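# Insert held peg into plate hole until it bottoms

## Task

The left gripper starts out holding a peg a little above a plate, near the plate's hole. Lower the peg into that hole until it sits on the hole's bottom, without forcing or wedging it hard, since excessive force ends the attempt.

## Robot and tools

Robot: two arms, left_arm and right_arm, each ending in a parallel gripper. Only left_arm matters here; it already grips the peg. right_arm should stay still.

Frames. Scene frame: origin at table-top height midway between the bases, +x out over the table, +z up, left_arm on the +y side. Calibrated bases in the scene frame: left_arm at (-0.002, +0.268, -0.017) m, right_arm at (-0.005, -0.308, -0.013) m, both nearly level. Each arm's reported end_effector_position (metres) and end_effector_quat_wxyz are in that arm's own base frame. The reported point sits between the finger pads, about 1 cm behind the tips. Commanded offsets, however, run along the axes of the arm's current Hand target, the gripper's own frame: fingers point along +z, and they open and close along y. So if the peg hangs straight down, +dz pushes it downward.

Row layout (shared by both motion tools): one row of 14 numbers, each in [-1, 1]. First seven belong to left_arm: dx, dy, dz, rx, ry, rz, opening; the next seven are the same for right_arm. dx to rz are offsets from the Hand target, not poses; 1.0 equals 0.6 m of travel or 180 degrees of rotation, so 1 cm is about 0.0167. rx, ry, rz form a single rotation vector. The opening is absolute: +1 fully open (0.094 m), -1 closed. A 0 in the opening slot commands half open, so it would release the peg. Always resend the left gripper's present closed value (see Tool commands or grip_measured); give right_arm its current opening too.

execute_actions: argument actions is a list of actions; each action is a list of up to 15 rows, each row run for one control step of 1/30 s. If fewer than 15 rows are given, the last row repeats to fill 15 steps. Every row of an action counts from the Hand target as it was when that action began, and the next action starts from the new Hand target, so repeating an offset keeps moving. Six zeros for an arm re-request its Hand target. An empty actions list just reports state and images. cameras picks image names ([] for none, omitted or ["all"] for all).

move: target is one 14-number row, or a list of up to 15 rows, all counted from the same starting Hand targets. The gripper follows a straight path. speed is path top speed in m/s, 0.002 to 2.9 (default 0.25); rotation is capped at twice that in rad/s; one value, or one per target. blend (m) rounds corners of a list. opening_speed (per second on the -1 to +1 scale, at least 0.2) ramps the fingers. blocking=false returns after about 0.5 s while the motion continues. A path lasts at least 0.5 s and at most 10 s. The result adds a move: line: done (resting within 10 mm and 2 degrees of target), off_target, moving, held (a check withheld steps or the clearance check stopped it) or fault; limits=paced means a sent pose was clipped, limits=held that steps were withheld. Done does not reveal contact.

wait: seconds from 0 to 10; the scene runs with arms holding their last command. stop: brakes a running move. zoom_image: camera (cam_head_left, cam_head_right, cam_left_wrist, cam_right_wrist) and region [x0, y0, x1, y1] in pixels, at most 504 by 504, from that camera's newest image. finished_scene: ends the scene; scene may be 1 or omitted.

Result lines: end-effector pose per arm; Hand target (last commanded pose after the controller limits orientation change to 40 degrees from the measured one); Tool commands; grip_measured (opening on the command scale); Joint positions (last entry is finger gap in metres); Joint velocities, shown as within noise when still; Joint torques (positive toward larger joint values, joints 1 to 3 wrap at ±28 N m). MOTOR HOT appears at 75 °C; at 90 °C an OVER-TEMPERATURE FAULT folds that arm for good. All four cameras give 504x504 images.

Practical notes: the gripper often stops short of its target or tilts because of friction and weight; check pose after each step and correct small errors with explicit offsets, even a zero-offset command re-asks for the target. Small commands may not move at all or may drift sideways. Line the peg up with the hole using the head and left wrist cameras, then descend slowly in small steps. Once the peg meets resistance or the bottom, do not keep commanding further down: a target past contact presses, heats motors and can count as jamming; back the target up to the gripper's actual position instead. Keep contact speeds low. Do not open the gripper while the peg is not yet seated or is moving, keep everything on the table, keep the arms apart, avoid the bar, plate and rail near the bases, and avoid paths passing close to an arm's own base.

Each tool is called after "Call:" as name([rows], argument=value, ...), one row to a line, values as JSON.

## Session

Call:
execute_actions(actions=[])

Scene clock: 0.00 s.
left_arm: end_effector_position=(+0.2753, -0.1532, +0.1252) grip_measured=-0.051 end_effector_quat_wxyz=(+0.006, +0.859, +0.512, -0.005) | right_arm: end_effector_position=(+0.3789, +0.0000, +0.4021) grip_measured=+1.000 end_effector_quat_wxyz=(+0.707, +0.000, +0.707, +0.000)
Joint positions: left_arm=[-0.5 1.729 1.476 -1.313 0.014 1.568 0.045] | right_arm=[0 1.047 1.047 0 0 0 0.094]
Joint velocities: within noise
Joint torques (N m): no reading
Motor temperatures (°C): left_arm=[24 31 35 27 26 28 27] | right_arm=[27 32 37 32 23 26 23]
Heat: left arm: 35 °C; right arm: 37 °C.
Hand target: left_arm +0.2778, -0.1531, +0.1340; +0.018, +0.858, +0.513, +0.003 | right_arm +0.3768, -0.0006, +0.4126; +0.717, +0.001, +0.697, -0.001
Tool commands: left_gripper/opening=-1.0 right_gripper/opening=+1.0

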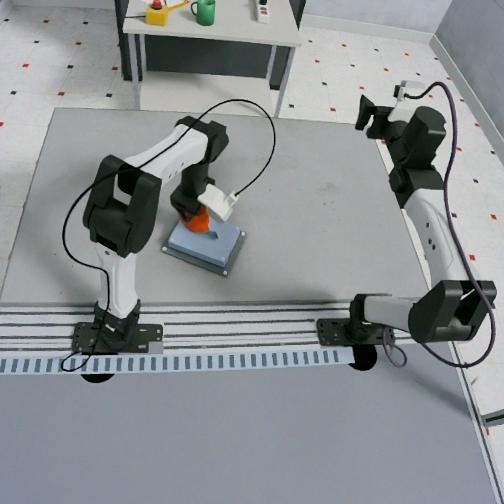

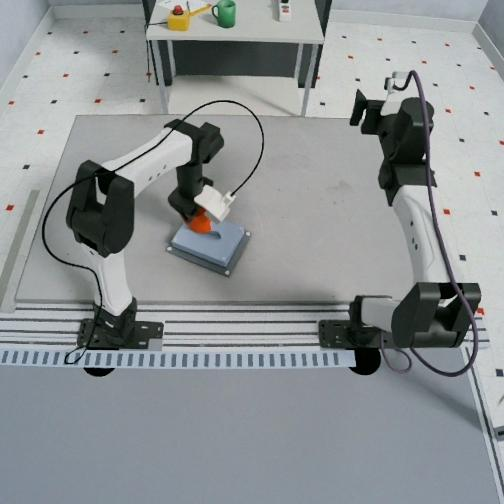

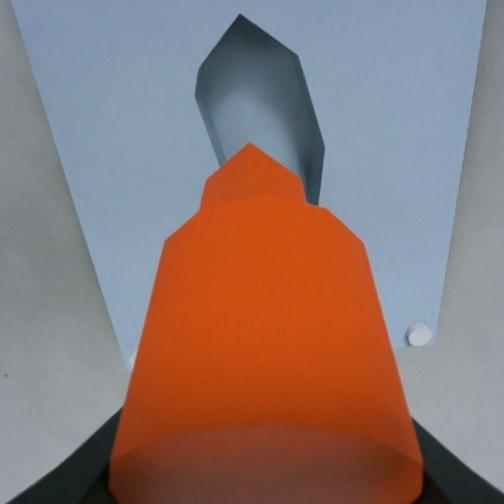

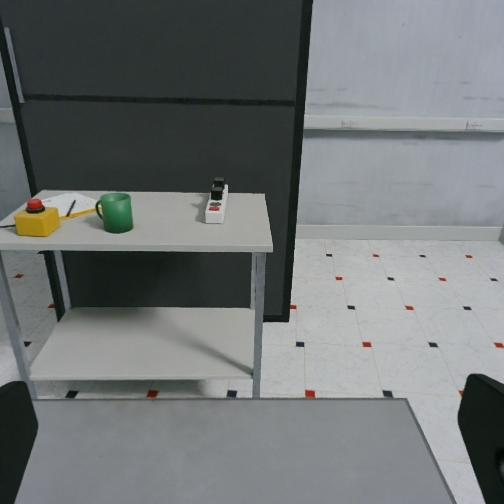

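Call:
zoom_image(camera="cam_left_wrist", region=[150, 0, 400, 250])

Call:
zoom_image(camera="cam_head_left", region=[150, 170, 260, 280])

Call:
zoom_image(camera="cam_head_right", region=[150, 170, 260, 280])

Scaled by 2.016 from the camera's 504x504 image, which has a finer 720x720 frame.

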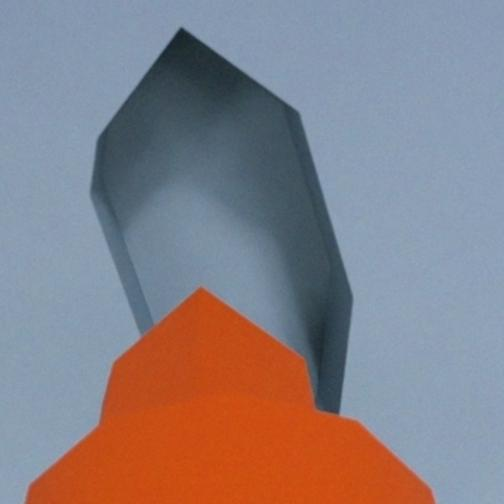

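Scaled by 4.582 from the camera's 504x504 image, which has a finer 720x720 frame.

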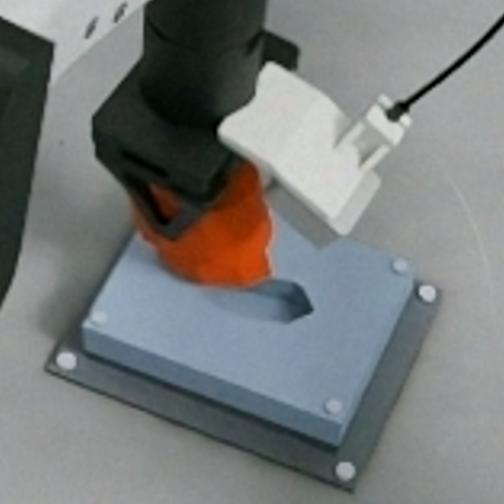

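Scaled by 4.582 from the camera's 504x504 image, which has a finer 720x720 frame.

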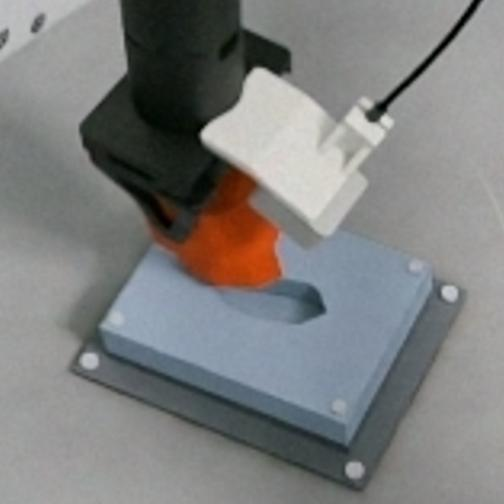

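Call:
move(target=[0,0,0,0,0,0,-1,0.446,0.333,-0.141,-0.5,0,0,1], speed=0.45)

Scene clock: 31.87 s.
left_arm: end_effector_position=(+0.2753, -0.1532, +0.1252) grip_measured=-0.050 end_effector_quat_wxyz=(+0.006, +0.859, +0.512, -0.005) | right_arm: end_effector_position=(+0.2982, +0.1977, +0.1411) grip_measured=+1.000 end_effector_quat_wxyz=(+0.500, -0.501, +0.507, +0.492)
Joint positions: left_arm=[-0.5 1.729 1.476 -1.313 0.014 1.568 0.045] | right_arm=[0.087 1.834 0.589 1.086 -1.469 -0.159 0.094]
Joint velocities: within noise
Joint torques (N m): left_arm=[-0.23 -10.36 6.53 0.22 -0.03 -0.02] | right_arm=[0.69 -5.15 5.18 1.39 -0.24 0.08]
Motor temperatures (°C): left_arm=[24 38 38 26 26 28 29] | right_arm=[27 33 45 37 23 26 23]
Heat: left arm: 38 °C; right arm: 45 °C.
Hand target: left_arm +0.2778, -0.1531, +0.1340; +0.018, +0.858, +0.513, +0.003 | right_arm +0.3000, +0.1995, +0.1428; +0.507, -0.506, +0.494, +0.493
Off the commanded pose: left_arm 0.009 m, 2 deg | right_arm 0.003 m, 2 deg.
move: done
camera_calibration:
cam_right_wrist: T_world_to_cam=[[0.998197, -0.0506325, -0.0322288, -0.282112], [-0.0530797, -0.494066, -0.867803, 0.267738], [0.0280158, 0.867949, -0.495863, -0.0204926], [0, 0, 0, 1]] pos_world=[0.296389, 0.135783, 0.21309]

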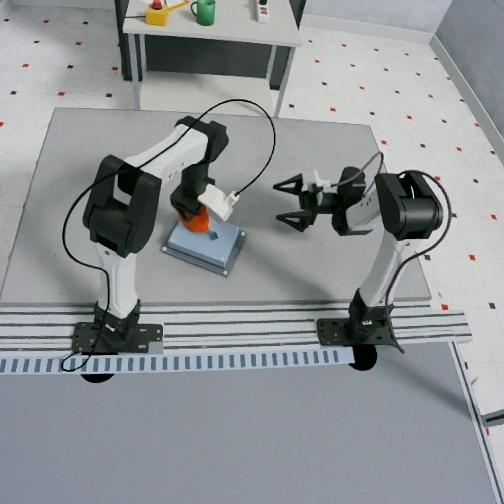

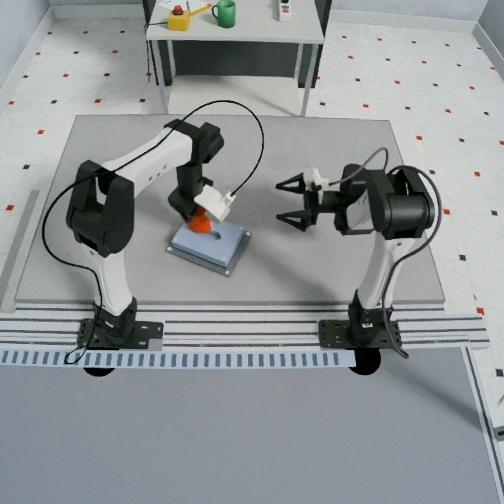

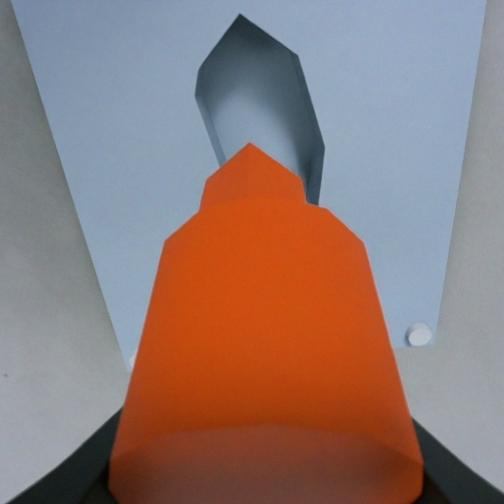

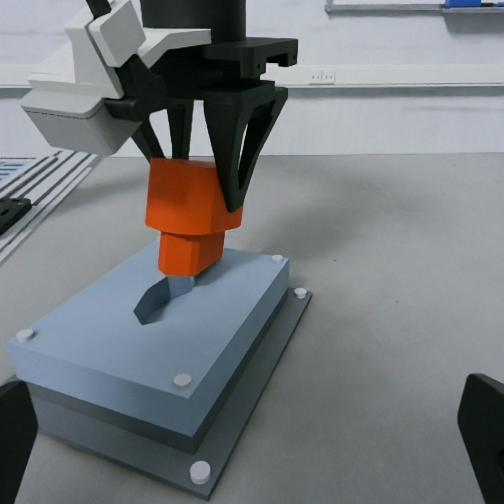

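Call:
zoom_image(camera="cam_right_wrist", region=[100, 140, 300, 340])

Scaled by 2.520 from the camera's 504x504 image, which has a finer 720x720 frame.

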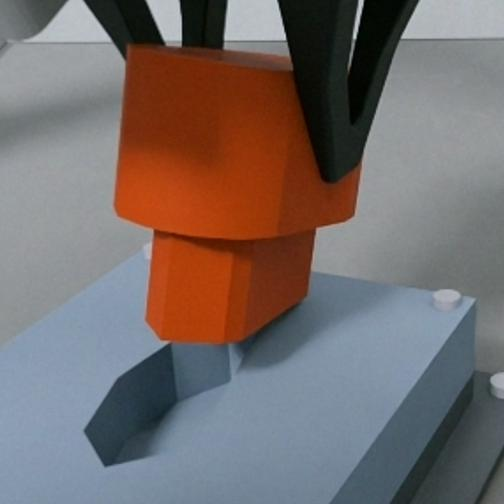

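Call:
zoom_image(camera="cam_left_wrist", region=[80, 130, 450, 500])

Call:
zoom_image(camera="cam_right_wrist", region=[130, 150, 255, 275])

Scaled by 1.362 from the camera's 504x504 image, which has a finer 720x720 frame.

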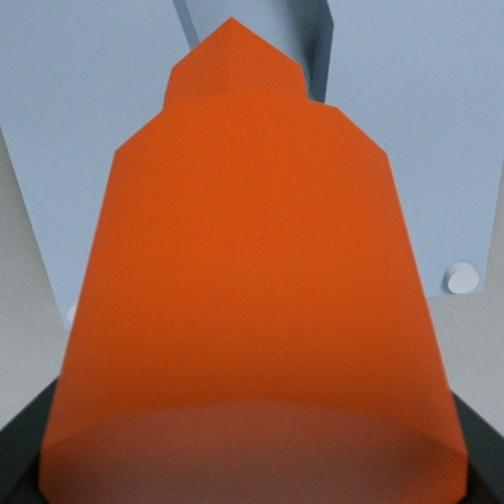

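Scaled by 4.032 from the camera's 504x504 image, which has a finer 720x720 frame.

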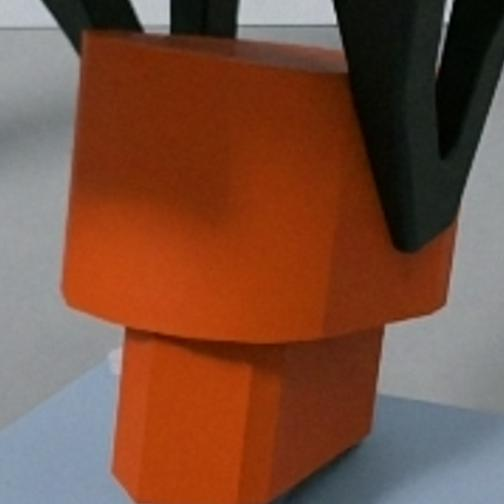

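Call:
zoom_image(camera="cam_left_wrist", region=[190, 135, 330, 275])

Call:
zoom_image(camera="cam_right_wrist", region=[140, 220, 240, 320])

Scaled by 3.600 from the camera's 504x504 image, which has a finer 720x720 frame.

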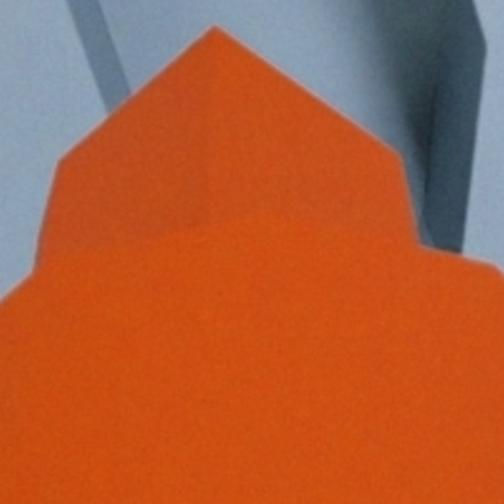

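Scaled by 5.040 from the camera's 504x504 image, which has a finer 720x720 frame.

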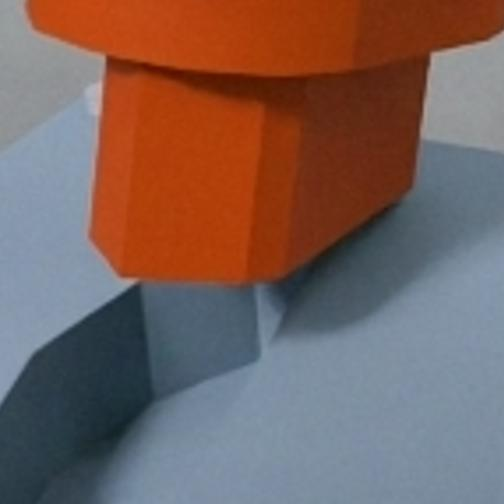

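Call:
move(target=[0,0,-0.05,0,0.1006,0,-1,0,0,0,0,0,0,1], speed=0.15)

Scene clock: 93.77 s.
left_arm: end_effector_position=(+0.2737, -0.1535, +0.1560) grip_measured=-0.050 end_effector_quat_wxyz=(-0.062, +0.851, +0.506, +0.125) | right_arm: end_effector_position=(+0.2996, +0.1979, +0.1425) grip_measured=+1.000 end_effector_quat_wxyz=(+0.502, -0.500, +0.505, +0.493)
Joint positions: left_arm=[-0.662 1.743 1.589 -1.443 -0.279 1.402 0.045] | right_arm=[0.087 1.852 0.589 1.161 -1.469 -0.107 0.094]
Joint velocities: within noise
Joint torques (N m): left_arm=[-0.76 -8.39 7.99 -0.02 -0.42 -0.11] | right_arm=[0.77 -5.22 4.56 1.38 -0.15 0.06]
Motor temperatures (°C): left_arm=[24 43 40 26 26 27 30] | right_arm=[27 36 41 39 23 26 23]
Heat: left arm: 43 °C; right arm: 41 °C.
Hand target: left_arm +0.2771, -0.1523, +0.1640; -0.063, +0.847, +0.509, +0.138 | right_arm +0.2999, +0.1995, +0.1429; +0.507, -0.506, +0.493, +0.493
Off the commanded pose: left_arm 0.009 m, 2 deg | right_arm 0.002 m, 2 deg.
move: done
camera_calibration:
cam_left_wrist: T_world_to_cam=[[-0.875289, 0.481723, -0.0425725, 0.321346], [0.339458, 0.674714, 0.655385, -0.0535578], [0.344438, 0.559199, -0.754094, 0.196066], [0, 0, 0, 1]] pos_world=[0.231918, -0.228303, 0.196634]
cam_right_wrist: T_world_to_cam=[[0.998292, -0.0507782, -0.0289042, -0.283905], [-0.0500891, -0.489058, -0.870812, 0.267638], [0.0300824, 0.870772, -0.490766, -0.0219404], [0, 0, 0, 1]] pos_world=[0.297486, 0.135579, 0.214088]

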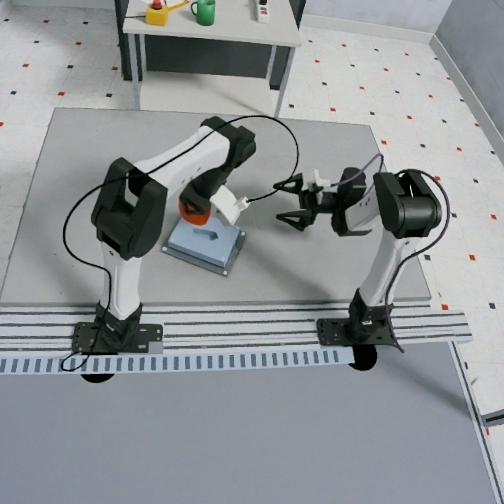

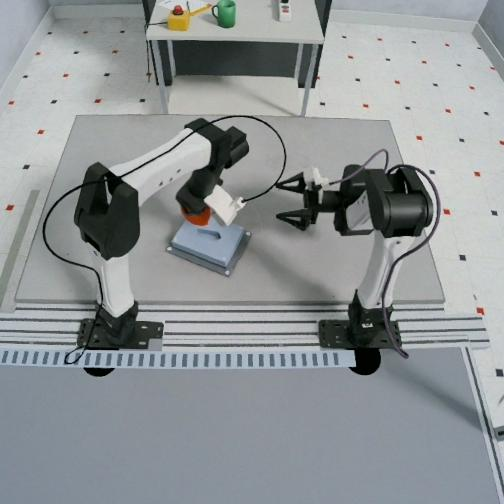

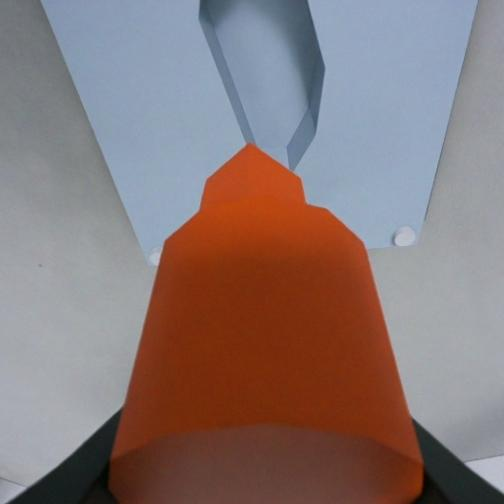

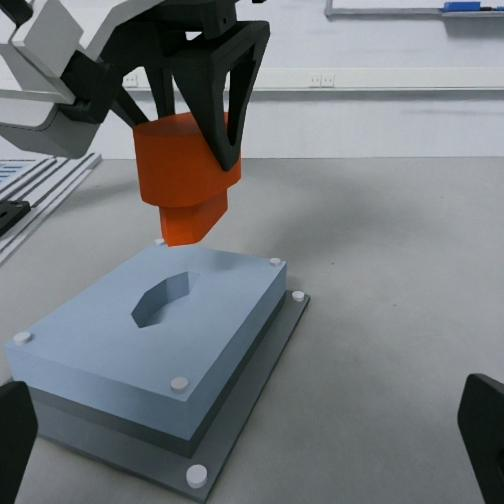

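Call:
zoom_image(camera="cam_right_wrist", region=[110, 100, 260, 250])

Call:
zoom_image(camera="cam_right_wrist", region=[110, 245, 230, 365])

Call:
zoom_image(camera="cam_left_wrist", region=[150, 0, 400, 250])

Scaled by 3.360 from the camera's 504x504 image, which has a finer 720x720 frame.

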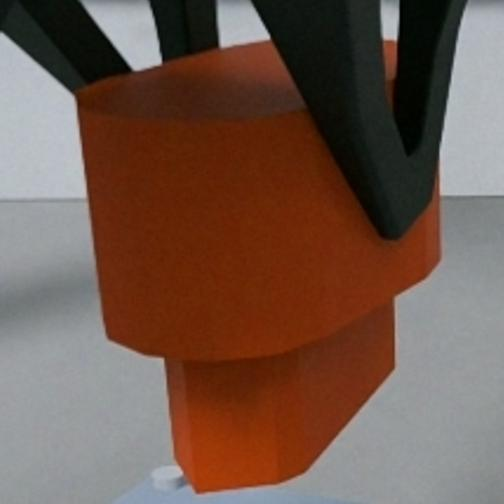

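Scaled by 4.200 from the camera's 504x504 image, which has a finer 720x720 frame.

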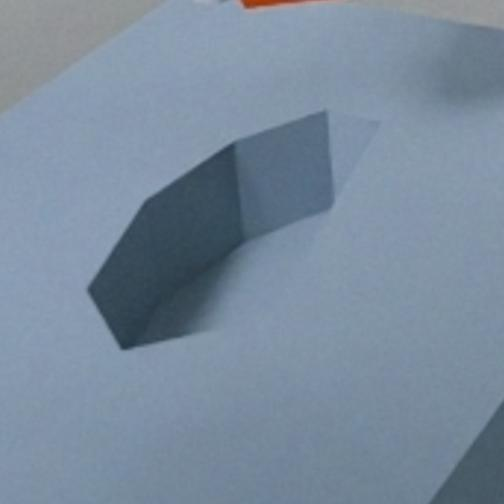

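Scaled by 2.016 from the camera's 504x504 image, which has a finer 720x720 frame.

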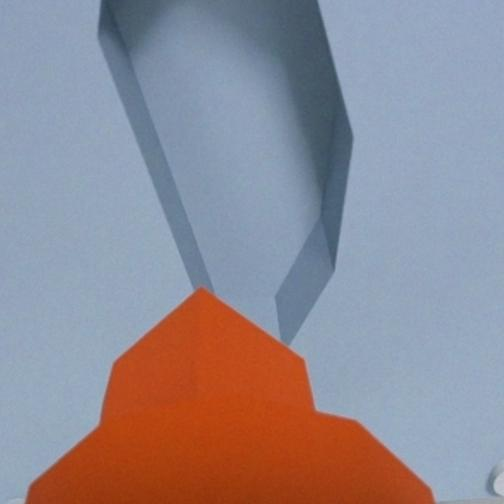

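Call:
zoom_image(camera="cam_left_wrist", region=[240, 60, 340, 160])

Call:
zoom_image(camera="cam_left_wrist", region=[190, 0, 290, 100])

Call:
zoom_image(camera="cam_left_wrist", region=[190, 90, 320, 220])

Scaled by 5.040 from the camera's 504x504 image, which has a finer 720x720 frame.

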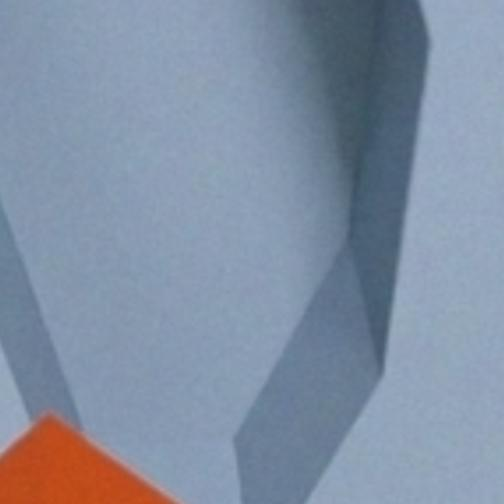

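Scaled by 5.040 from the camera's 504x504 image, which has a finer 720x720 frame.

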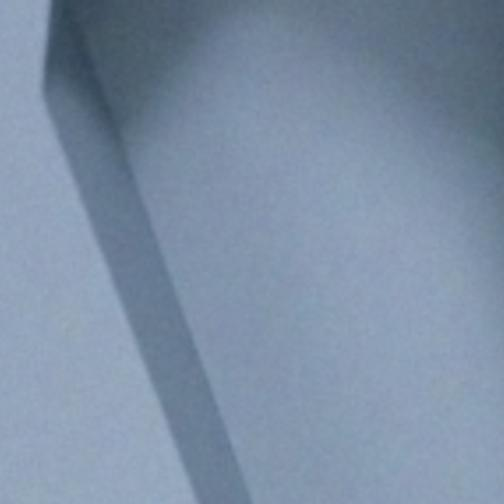

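Scaled by 3.877 from the camera's 504x504 image, which has a finer 720x720 frame.

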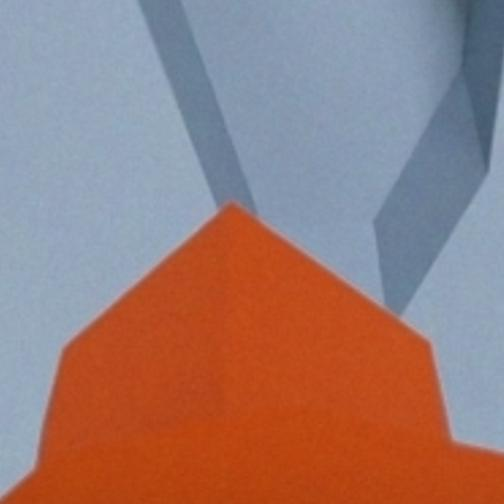

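Call:
move(target=[-0.0708,-0.001,0.004,0.0092,0.0004,-0.0262,-1,0,0,0,0,0,0,1], speed=0.12, cameras=["cam_left_wrist","cam_right_wrist"])

Call:
zoom_image(camera="cam_left_wrist", region=[150, 60, 370, 280])

Call:
zoom_image(camera="cam_right_wrist", region=[100, 150, 260, 310])

Scene clock: 176.00 s.
left_arm: end_effector_position=(+0.2566, -0.1873, +0.1416) grip_measured=-0.050 end_effector_quat_wxyz=(-0.072, +0.828, +0.541, +0.128) | right_arm: end_effector_position=(+0.2997, +0.1979, +0.1440) grip_measured=+1.000 end_effector_quat_wxyz=(+0.504, -0.501, +0.503, +0.492)
Joint positions: left_arm=[-0.781 1.813 1.613 -1.46 -0.281 1.19 0.045] | right_arm=[0.087 1.852 0.589 1.178 -1.469 -0.095 0.094]
Joint velocities: within noise
Joint torques (N m): left_arm=[-0.64 -9.16 7.83 -0.19 -0.28 -0.13] | right_arm=[0.73 -4.82 4.49 1.38 -0.14 0.08]
Motor temperatures (°C): left_arm=[24 44 43 25 26 27 31] | right_arm=[27 37 41 41 23 26 23]
Heat: left arm: 44 °C; right arm: 41 °C.
Hand target: left_arm +0.2581, -0.1873, +0.1490; -0.070, +0.825, +0.545, +0.133 | right_arm +0.2999, +0.1995, +0.1429; +0.507, -0.506, +0.493, +0.493
Off the commanded pose: left_arm 0.008 m, 1 deg | right_arm 0.002 m, 1 deg.
move: done
camera_calibration:
cam_left_wrist: T_world_to_cam=[[-0.912795, 0.406217, -0.04234, 0.317547], [0.27715, 0.692225, 0.666343, 0.00216747], [0.299989, 0.5965, -0.744442, 0.22695], [0, 0, 0, 1]] pos_world=[0.221172, -0.265869, 0.180952]
cam_right_wrist: T_world_to_cam=[[0.998437, -0.050818, -0.0232745, -0.284815], [-0.0451414, -0.487571, -0.871915, 0.26744], [0.032961, 0.871603, -0.489103, -0.0224365], [0, 0, 0, 1]] pos_world=[0.297182, 0.135478, 0.215583]
Images, in order (width x height): cam_left_wrist 504x504, cam_right_wrist 504x504.

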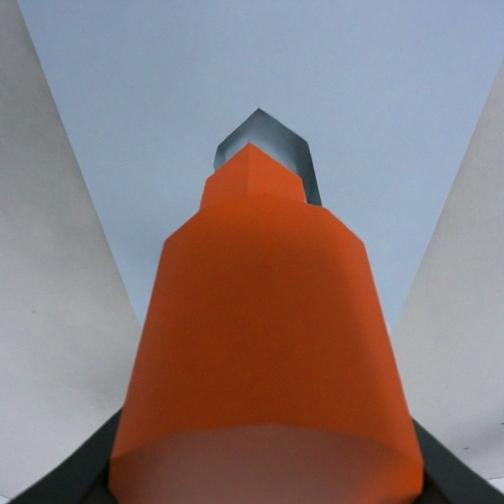

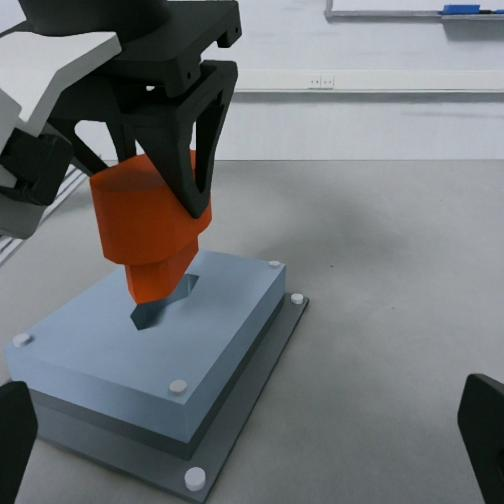

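Scaled by 2.291 from the camera's 504x504 image, which has a finer 720x720 frame.

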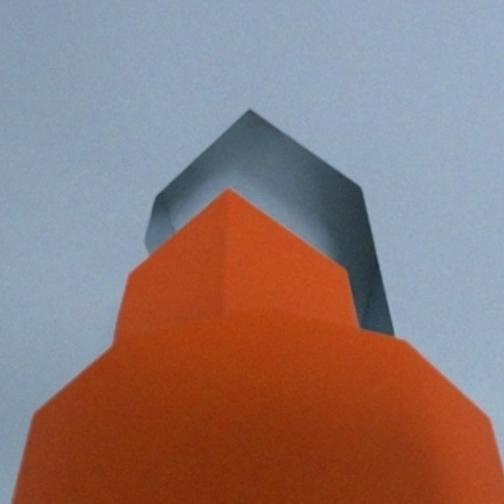

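Scaled by 3.150 from the camera's 504x504 image, which has a finer 720x720 frame.

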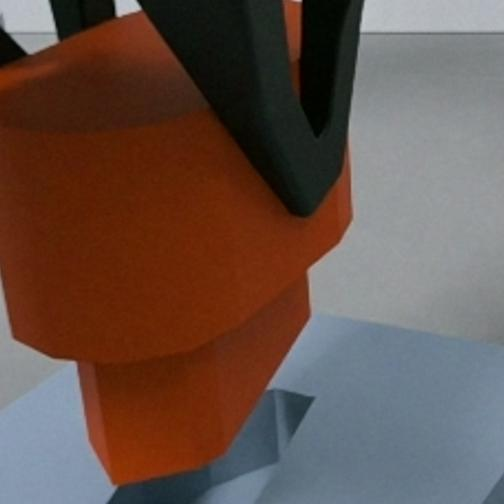

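Call:
move(target=[-0.0112,-0.0038,0.0138,0.0009,0,-0.0026,-1,0,0,0,0,0,0,1], speed=0.05, cameras=["cam_left_wrist","cam_right_wrist"])

Call:
zoom_image(camera="cam_left_wrist", region=[190, 110, 330, 250])

Call:
zoom_image(camera="cam_right_wrist", region=[110, 220, 230, 340])

Scene clock: 190.97 s.
left_arm: end_effector_position=(+0.2540, -0.1891, +0.1404) grip_measured=-0.050 end_effector_quat_wxyz=(-0.072, +0.824, +0.546, +0.129) | right_arm: end_effector_position=(+0.2999, +0.1979, +0.1427) grip_measured=+1.000 end_effector_quat_wxyz=(+0.503, -0.500, +0.504, +0.493)
Joint positions: left_arm=[-0.791 1.813 1.608 -1.459 -0.281 1.167 0.045] | right_arm=[0.087 1.858 0.589 1.182 -1.469 -0.092 0.094]
Joint velocities: within noise
Joint torques (N m): left_arm=[-0.85 -9.02 5 0.15 -0.26 -0.13] | right_arm=[0.79 -5.29 4.42 1.4 -0.14 0.09]
Motor temperatures (°C): left_arm=[24 43 45 25 26 27 31] | right_arm=[27 37 40 42 23 26 23]
Heat: left arm: 45 °C; right arm: 42 °C.
Hand target: left_arm +0.2547, -0.1901, +0.1390; -0.071, +0.822, +0.549, +0.133 | right_arm +0.3000, +0.1995, +0.1429; +0.507, -0.506, +0.493, +0.493
Off the commanded pose: left_arm 0.002 m, 1 deg | right_arm 0.002 m, 2 deg.
move: done
camera_calibration:
cam_left_wrist: T_world_to_cam=[[-0.917469, 0.395288, -0.0447081, 0.315247], [0.267064, 0.695325, 0.667233, 0.00795213], [0.294836, 0.600226, -0.743506, 0.229806], [0, 0, 0, 1]] pos_world=[0.21935, -0.268078, 0.17965]
cam_right_wrist: T_world_to_cam=[[0.998296, -0.0508734, -0.0285804, -0.284262], [-0.0498073, -0.487732, -0.871571, 0.267677], [0.0304002, 0.87151, -0.489435, -0.0222432], [0, 0, 0, 1]] pos_world=[0.297786, 0.135478, 0.214289]
Images, in order (width x height): cam_left_wrist 504x504, cam_right_wrist 504x504.

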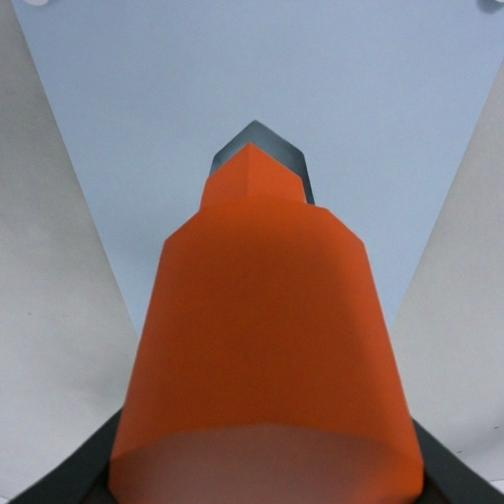

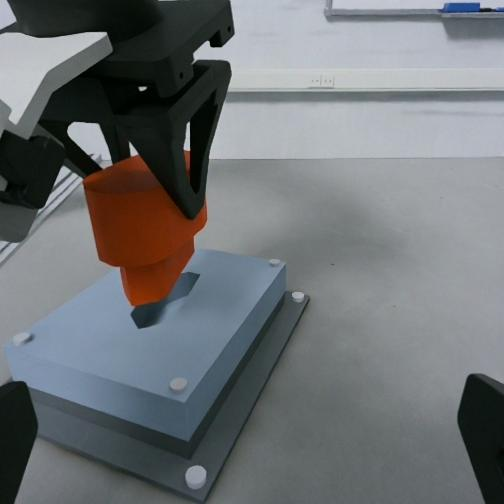

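Scaled by 3.600 from the camera's 504x504 image, which has a finer 720x720 frame.

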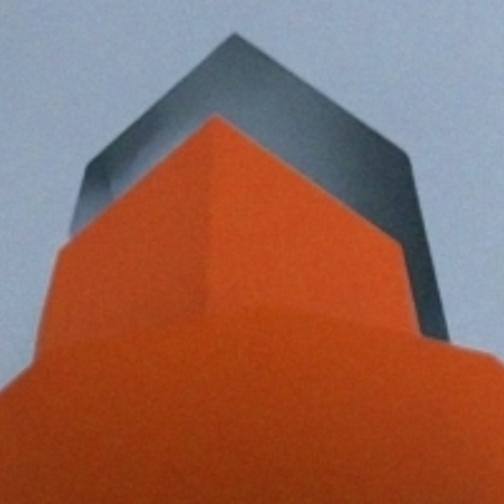

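Scaled by 4.200 from the camera's 504x504 image, which has a finer 720x720 frame.

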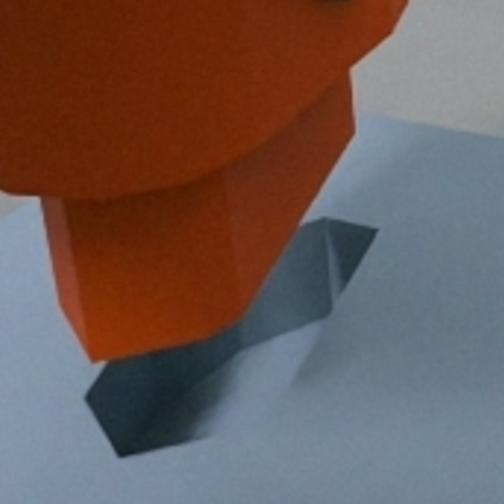

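Call:
move(target=[-0.0045,-0.0017,0.011,0,0,0,-1,0,0,0,0,0,0,1], speed=0.05, cameras=["cam_left_wrist","cam_right_wrist"])

Call:
zoom_image(camera="cam_left_wrist", region=[190, 110, 330, 250])

Call:
zoom_image(camera="cam_right_wrist", region=[110, 220, 230, 340])

Scene clock: 201.83 s.
left_arm: end_effector_position=(+0.2536, -0.1886, +0.1328) grip_measured=-0.050 end_effector_quat_wxyz=(-0.073, +0.824, +0.547, +0.129) | right_arm: end_effector_position=(+0.3000, +0.1979, +0.1430) grip_measured=+1.000 end_effector_quat_wxyz=(+0.503, -0.500, +0.504, +0.493)
Joint positions: left_arm=[-0.791 1.813 1.577 -1.432 -0.281 1.164 0.045] | right_arm=[0.087 1.858 0.589 1.185 -1.469 -0.09 0.094]
Joint velocities: within noise
Joint torques (N m): left_arm=[-1.06 -9.21 4.98 0.15 -0.26 -0.12] | right_arm=[0.81 -5.15 4.31 1.41 -0.15 0.06]
Motor temperatures (°C): left_arm=[24 42 44 25 26 27 31] | right_arm=[27 37 40 42 23 26 23]
Heat: left arm: 44 °C; right arm: 42 °C.
Hand target: left_arm +0.2538, -0.1905, +0.1319; -0.070, +0.822, +0.549, +0.133 | right_arm +0.3000, +0.1995, +0.1429; +0.508, -0.506, +0.493, +0.493
Off the commanded pose: left_arm 0.002 m, 1 deg | right_arm 0.002 m, 1 deg.
move: done
camera_calibration:
cam_left_wrist: T_world_to_cam=[[-0.918682, 0.392675, -0.0427829, 0.313921], [0.265931, 0.694947, 0.668079, 0.0129773], [0.29207, 0.602374, -0.742859, 0.224933], [0, 0, 0, 1]] pos_world=[0.219247, -0.267781, 0.171854]
cam_right_wrist: T_world_to_cam=[[0.998327, -0.0508712, -0.0274819, -0.284398], [-0.0488368, -0.487442, -0.871788, 0.267651], [0.0309531, 0.871672, -0.489111, -0.0223497], [0, 0, 0, 1]] pos_world=[0.297685, 0.135478, 0.214587]
Images, in order (width x height): cam_left_wrist 504x504, cam_right_wrist 504x504.

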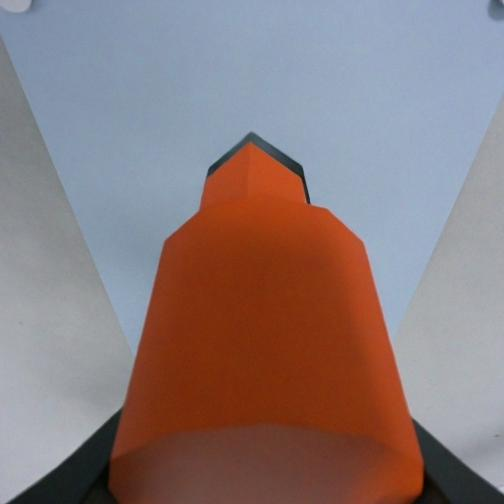

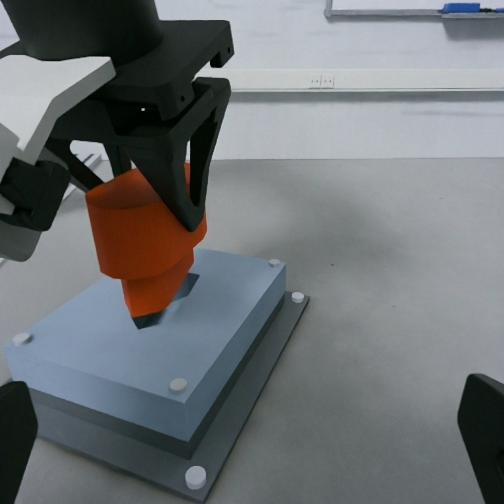

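Scaled by 3.600 from the camera's 504x504 image, which has a finer 720x720 frame.

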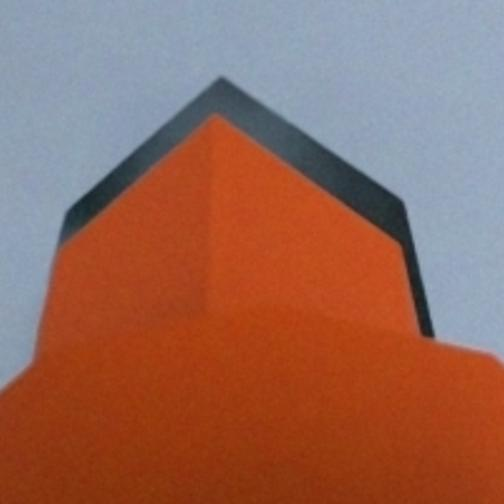

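Scaled by 4.200 from the camera's 504x504 image, which has a finer 720x720 frame.

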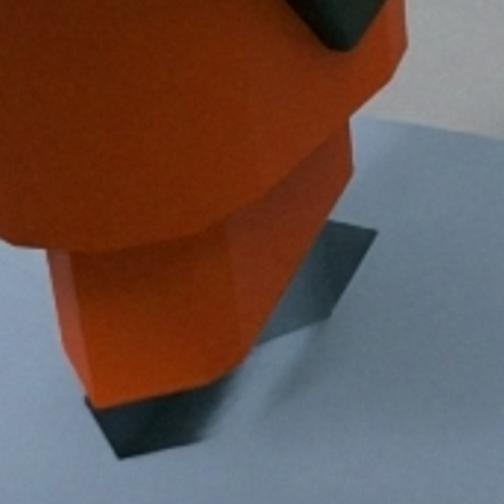

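Call:
move(target=[-0.0015,0,0.0048,0,0,0,-1,0,0,0,0,0,0,1], speed=0.05, cameras=["cam_left_wrist","cam_right_wrist"])

Call:
zoom_image(camera="cam_left_wrist", region=[190, 110, 330, 250])

Call:
zoom_image(camera="cam_right_wrist", region=[110, 220, 230, 340])

Scene clock: 254.63 s.
left_arm: end_effector_position=(+0.2536, -0.1887, +0.1299) grip_measured=-0.050 end_effector_quat_wxyz=(-0.073, +0.824, +0.548, +0.129) | right_arm: end_effector_position=(+0.3000, +0.1979, +0.1431) grip_measured=+1.000 end_effector_quat_wxyz=(+0.503, -0.500, +0.504, +0.493)
Joint positions: left_arm=[-0.791 1.813 1.566 -1.42 -0.281 1.163 0.045] | right_arm=[0.087 1.858 0.589 1.187 -1.469 -0.088 0.094]
Joint velocities: within noise
Joint torques (N m): left_arm=[-1.06 -9.2 4.97 0.17 -0.26 -0.12] | right_arm=[0.76 -5.18 4.4 1.39 -0.16 0.08]
Motor temperatures (°C): left_arm=[24 43 40 25 26 27 32] | right_arm=[27 37 40 42 23 26 23]
Heat: left arm: 43 °C; right arm: 42 °C.
Hand target: left_arm +0.2538, -0.1905, +0.1289; -0.070, +0.822, +0.549, +0.133 | right_arm +0.3000, +0.1995, +0.1429; +0.508, -0.506, +0.493, +0.493
Off the commanded pose: left_arm 0.002 m, 1 deg | right_arm 0.002 m, 1 deg.
move: done
camera_calibration:
cam_left_wrist: T_world_to_cam=[[-0.918824, 0.392297, -0.0432024, 0.313933], [0.265436, 0.695254, 0.667956, 0.0151035], [0.292074, 0.602266, -0.742946, 0.222868], [0, 0, 0, 1]] pos_world=[0.219346, -0.267881, 0.169053]
cam_right_wrist: T_world_to_cam=[[0.998334, -0.0509176, -0.0271295, -0.284467], [-0.0485492, -0.487368, -0.871846, 0.267654], [0.0311703, 0.871711, -0.489028, -0.0223886], [0, 0, 0, 1]] pos_world=[0.297685, 0.135478, 0.214687]
Images, in order (width x height): cam_left_wrist 504x504, cam_right_wrist 504x504.

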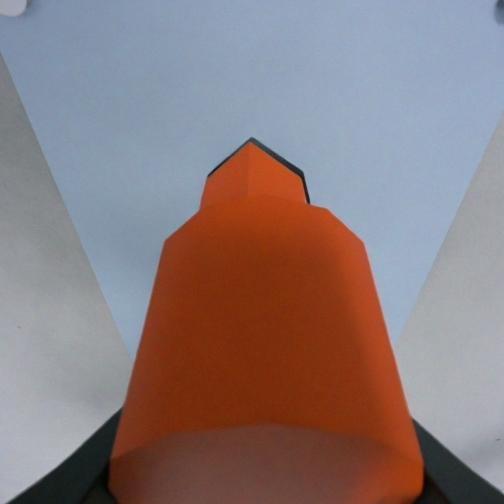

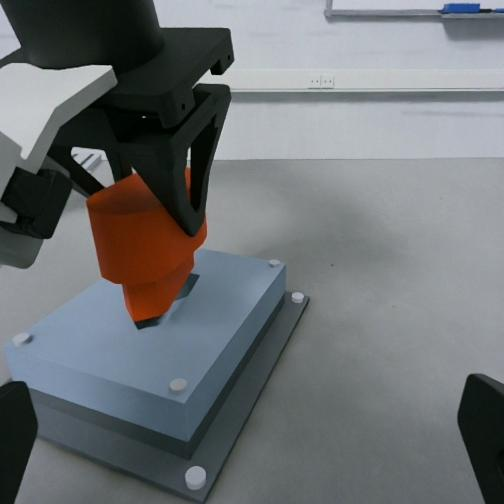

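Scaled by 3.600 from the camera's 504x504 image, which has a finer 720x720 frame.

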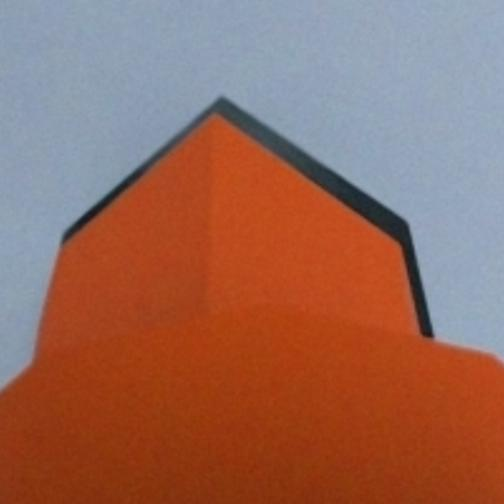

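Scaled by 4.200 from the camera's 504x504 image, which has a finer 720x720 frame.

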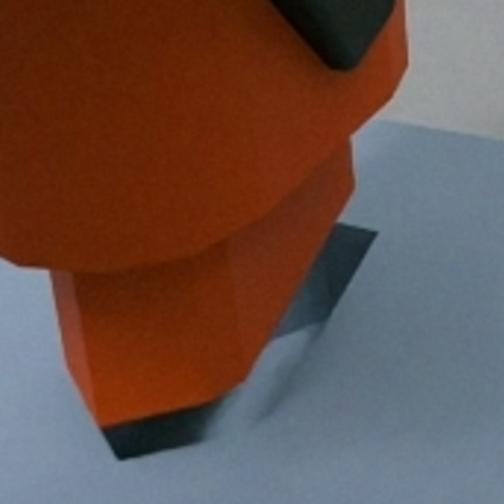

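Call:
zoom_image(camera="cam_left_wrist", region=[200, 125, 260, 185])

Call:
zoom_image(camera="cam_left_wrist", region=[250, 135, 320, 205])

Call:
zoom_image(camera="cam_right_wrist", region=[120, 260, 210, 350])

Scaled by 8.400 from the camera's 504x504 image, which has a finer 720x720 frame.

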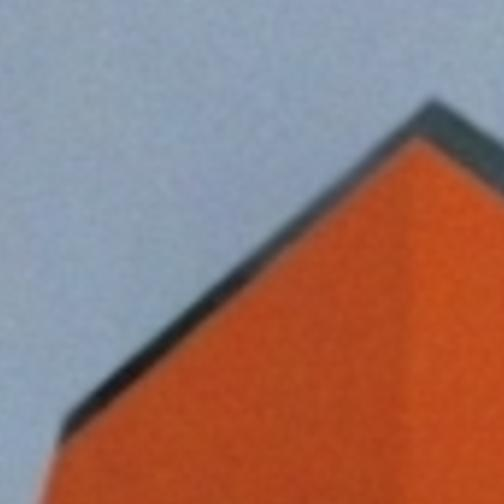

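Scaled by 7.200 from the camera's 504x504 image, which has a finer 720x720 frame.

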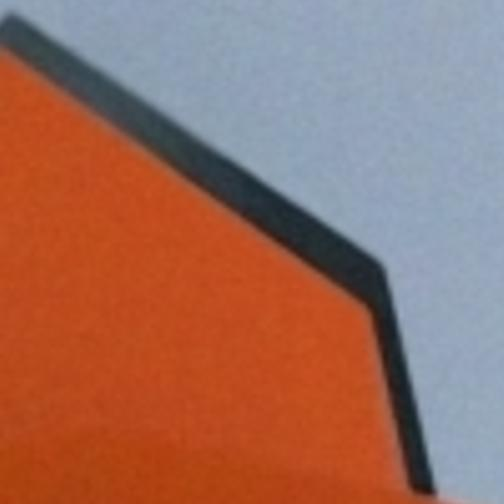

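Scaled by 5.600 from the camera's 504x504 image, which has a finer 720x720 frame.

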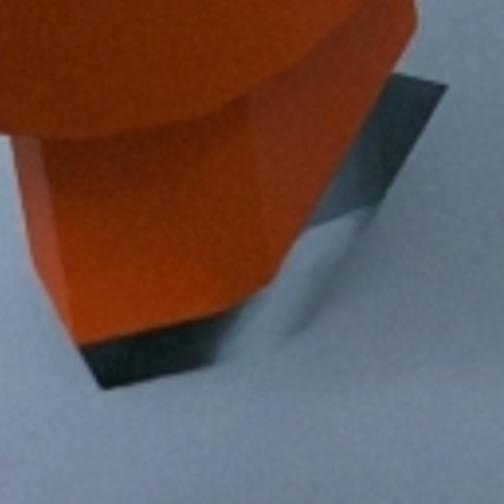

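Call:
move(target=[0.0055,-0.0032,0.0015,-0.0068,-0.0138,-0.0056,-1,0,0,0,0,0,0,1], speed=0.05, cameras=["cam_left_wrist","cam_right_wrist"])

Call:
zoom_image(camera="cam_left_wrist", region=[195, 110, 315, 230])

Call:
zoom_image(camera="cam_right_wrist", region=[120, 260, 210, 350])

Scene clock: 295.37 s.
left_arm: end_effector_position=(+0.2516, -0.1871, +0.1209) grip_measured=-0.050 end_effector_quat_wxyz=(-0.070, +0.823, +0.551, +0.123) | right_arm: end_effector_position=(+0.3000, +0.1979, +0.1432) grip_measured=+1.000 end_effector_quat_wxyz=(+0.503, -0.500, +0.504, +0.493)
Joint positions: left_arm=[-0.786 1.801 1.518 -1.38 -0.269 1.163 0.045] | right_arm=[0.087 1.858 0.589 1.188 -1.469 -0.088 0.094]
Joint velocities: within noise
Joint torques (N m): left_arm=[0.36 -12.48 4.71 0.24 -0.08 0.05] | right_arm=[0.75 -5.14 4.33 1.41 -0.14 0.08]
Motor temperatures (°C): left_arm=[24 44 39 25 26 27 32] | right_arm=[27 38 40 42 23 26 23]
Heat: left arm: 44 °C; right arm: 42 °C.
Hand target: left_arm +0.2534, -0.1867, +0.1289; -0.048, +0.821, +0.556, +0.121 | right_arm +0.3000, +0.1995, +0.1429; +0.507, -0.506, +0.493, +0.493
Off the commanded pose: left_arm 0.008 m, 3 deg | right_arm 0.002 m, 1 deg.
move: off_target (left_arm)
camera_calibration:
cam_left_wrist: T_world_to_cam=[[-0.921395, 0.386256, -0.0428627, 0.31049], [0.264543, 0.704173, 0.658907, 0.0235347], [0.28469, 0.595774, -0.751002, 0.217493], [0, 0, 0, 1]] pos_world=[0.21794, -0.266078, 0.161139]
cam_right_wrist: T_world_to_cam=[[0.998334, -0.0509127, -0.0271363, -0.284471], [-0.0485486, -0.487252, -0.871911, 0.267603], [0.0311691, 0.871776, -0.488912, -0.0223349], [0, 0, 0, 1]] pos_world=[0.297685, 0.135378, 0.214687]
Images, in order (width x height): cam_left_wrist 504x504, cam_right_wrist 504x504.

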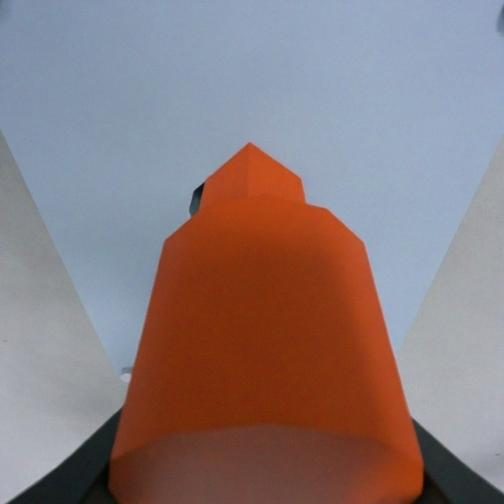

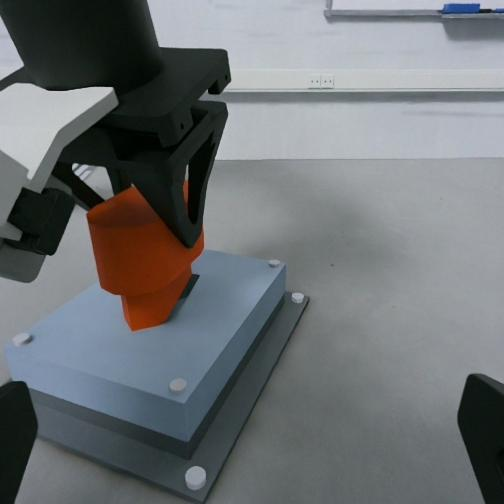

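Scaled by 4.200 from the camera's 504x504 image, which has a finer 720x720 frame.

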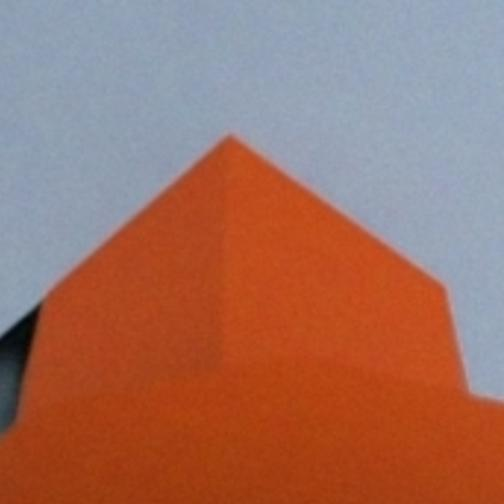

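Scaled by 5.600 from the camera's 504x504 image, which has a finer 720x720 frame.

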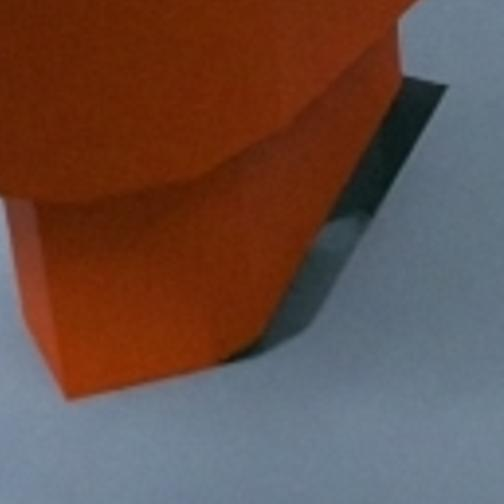

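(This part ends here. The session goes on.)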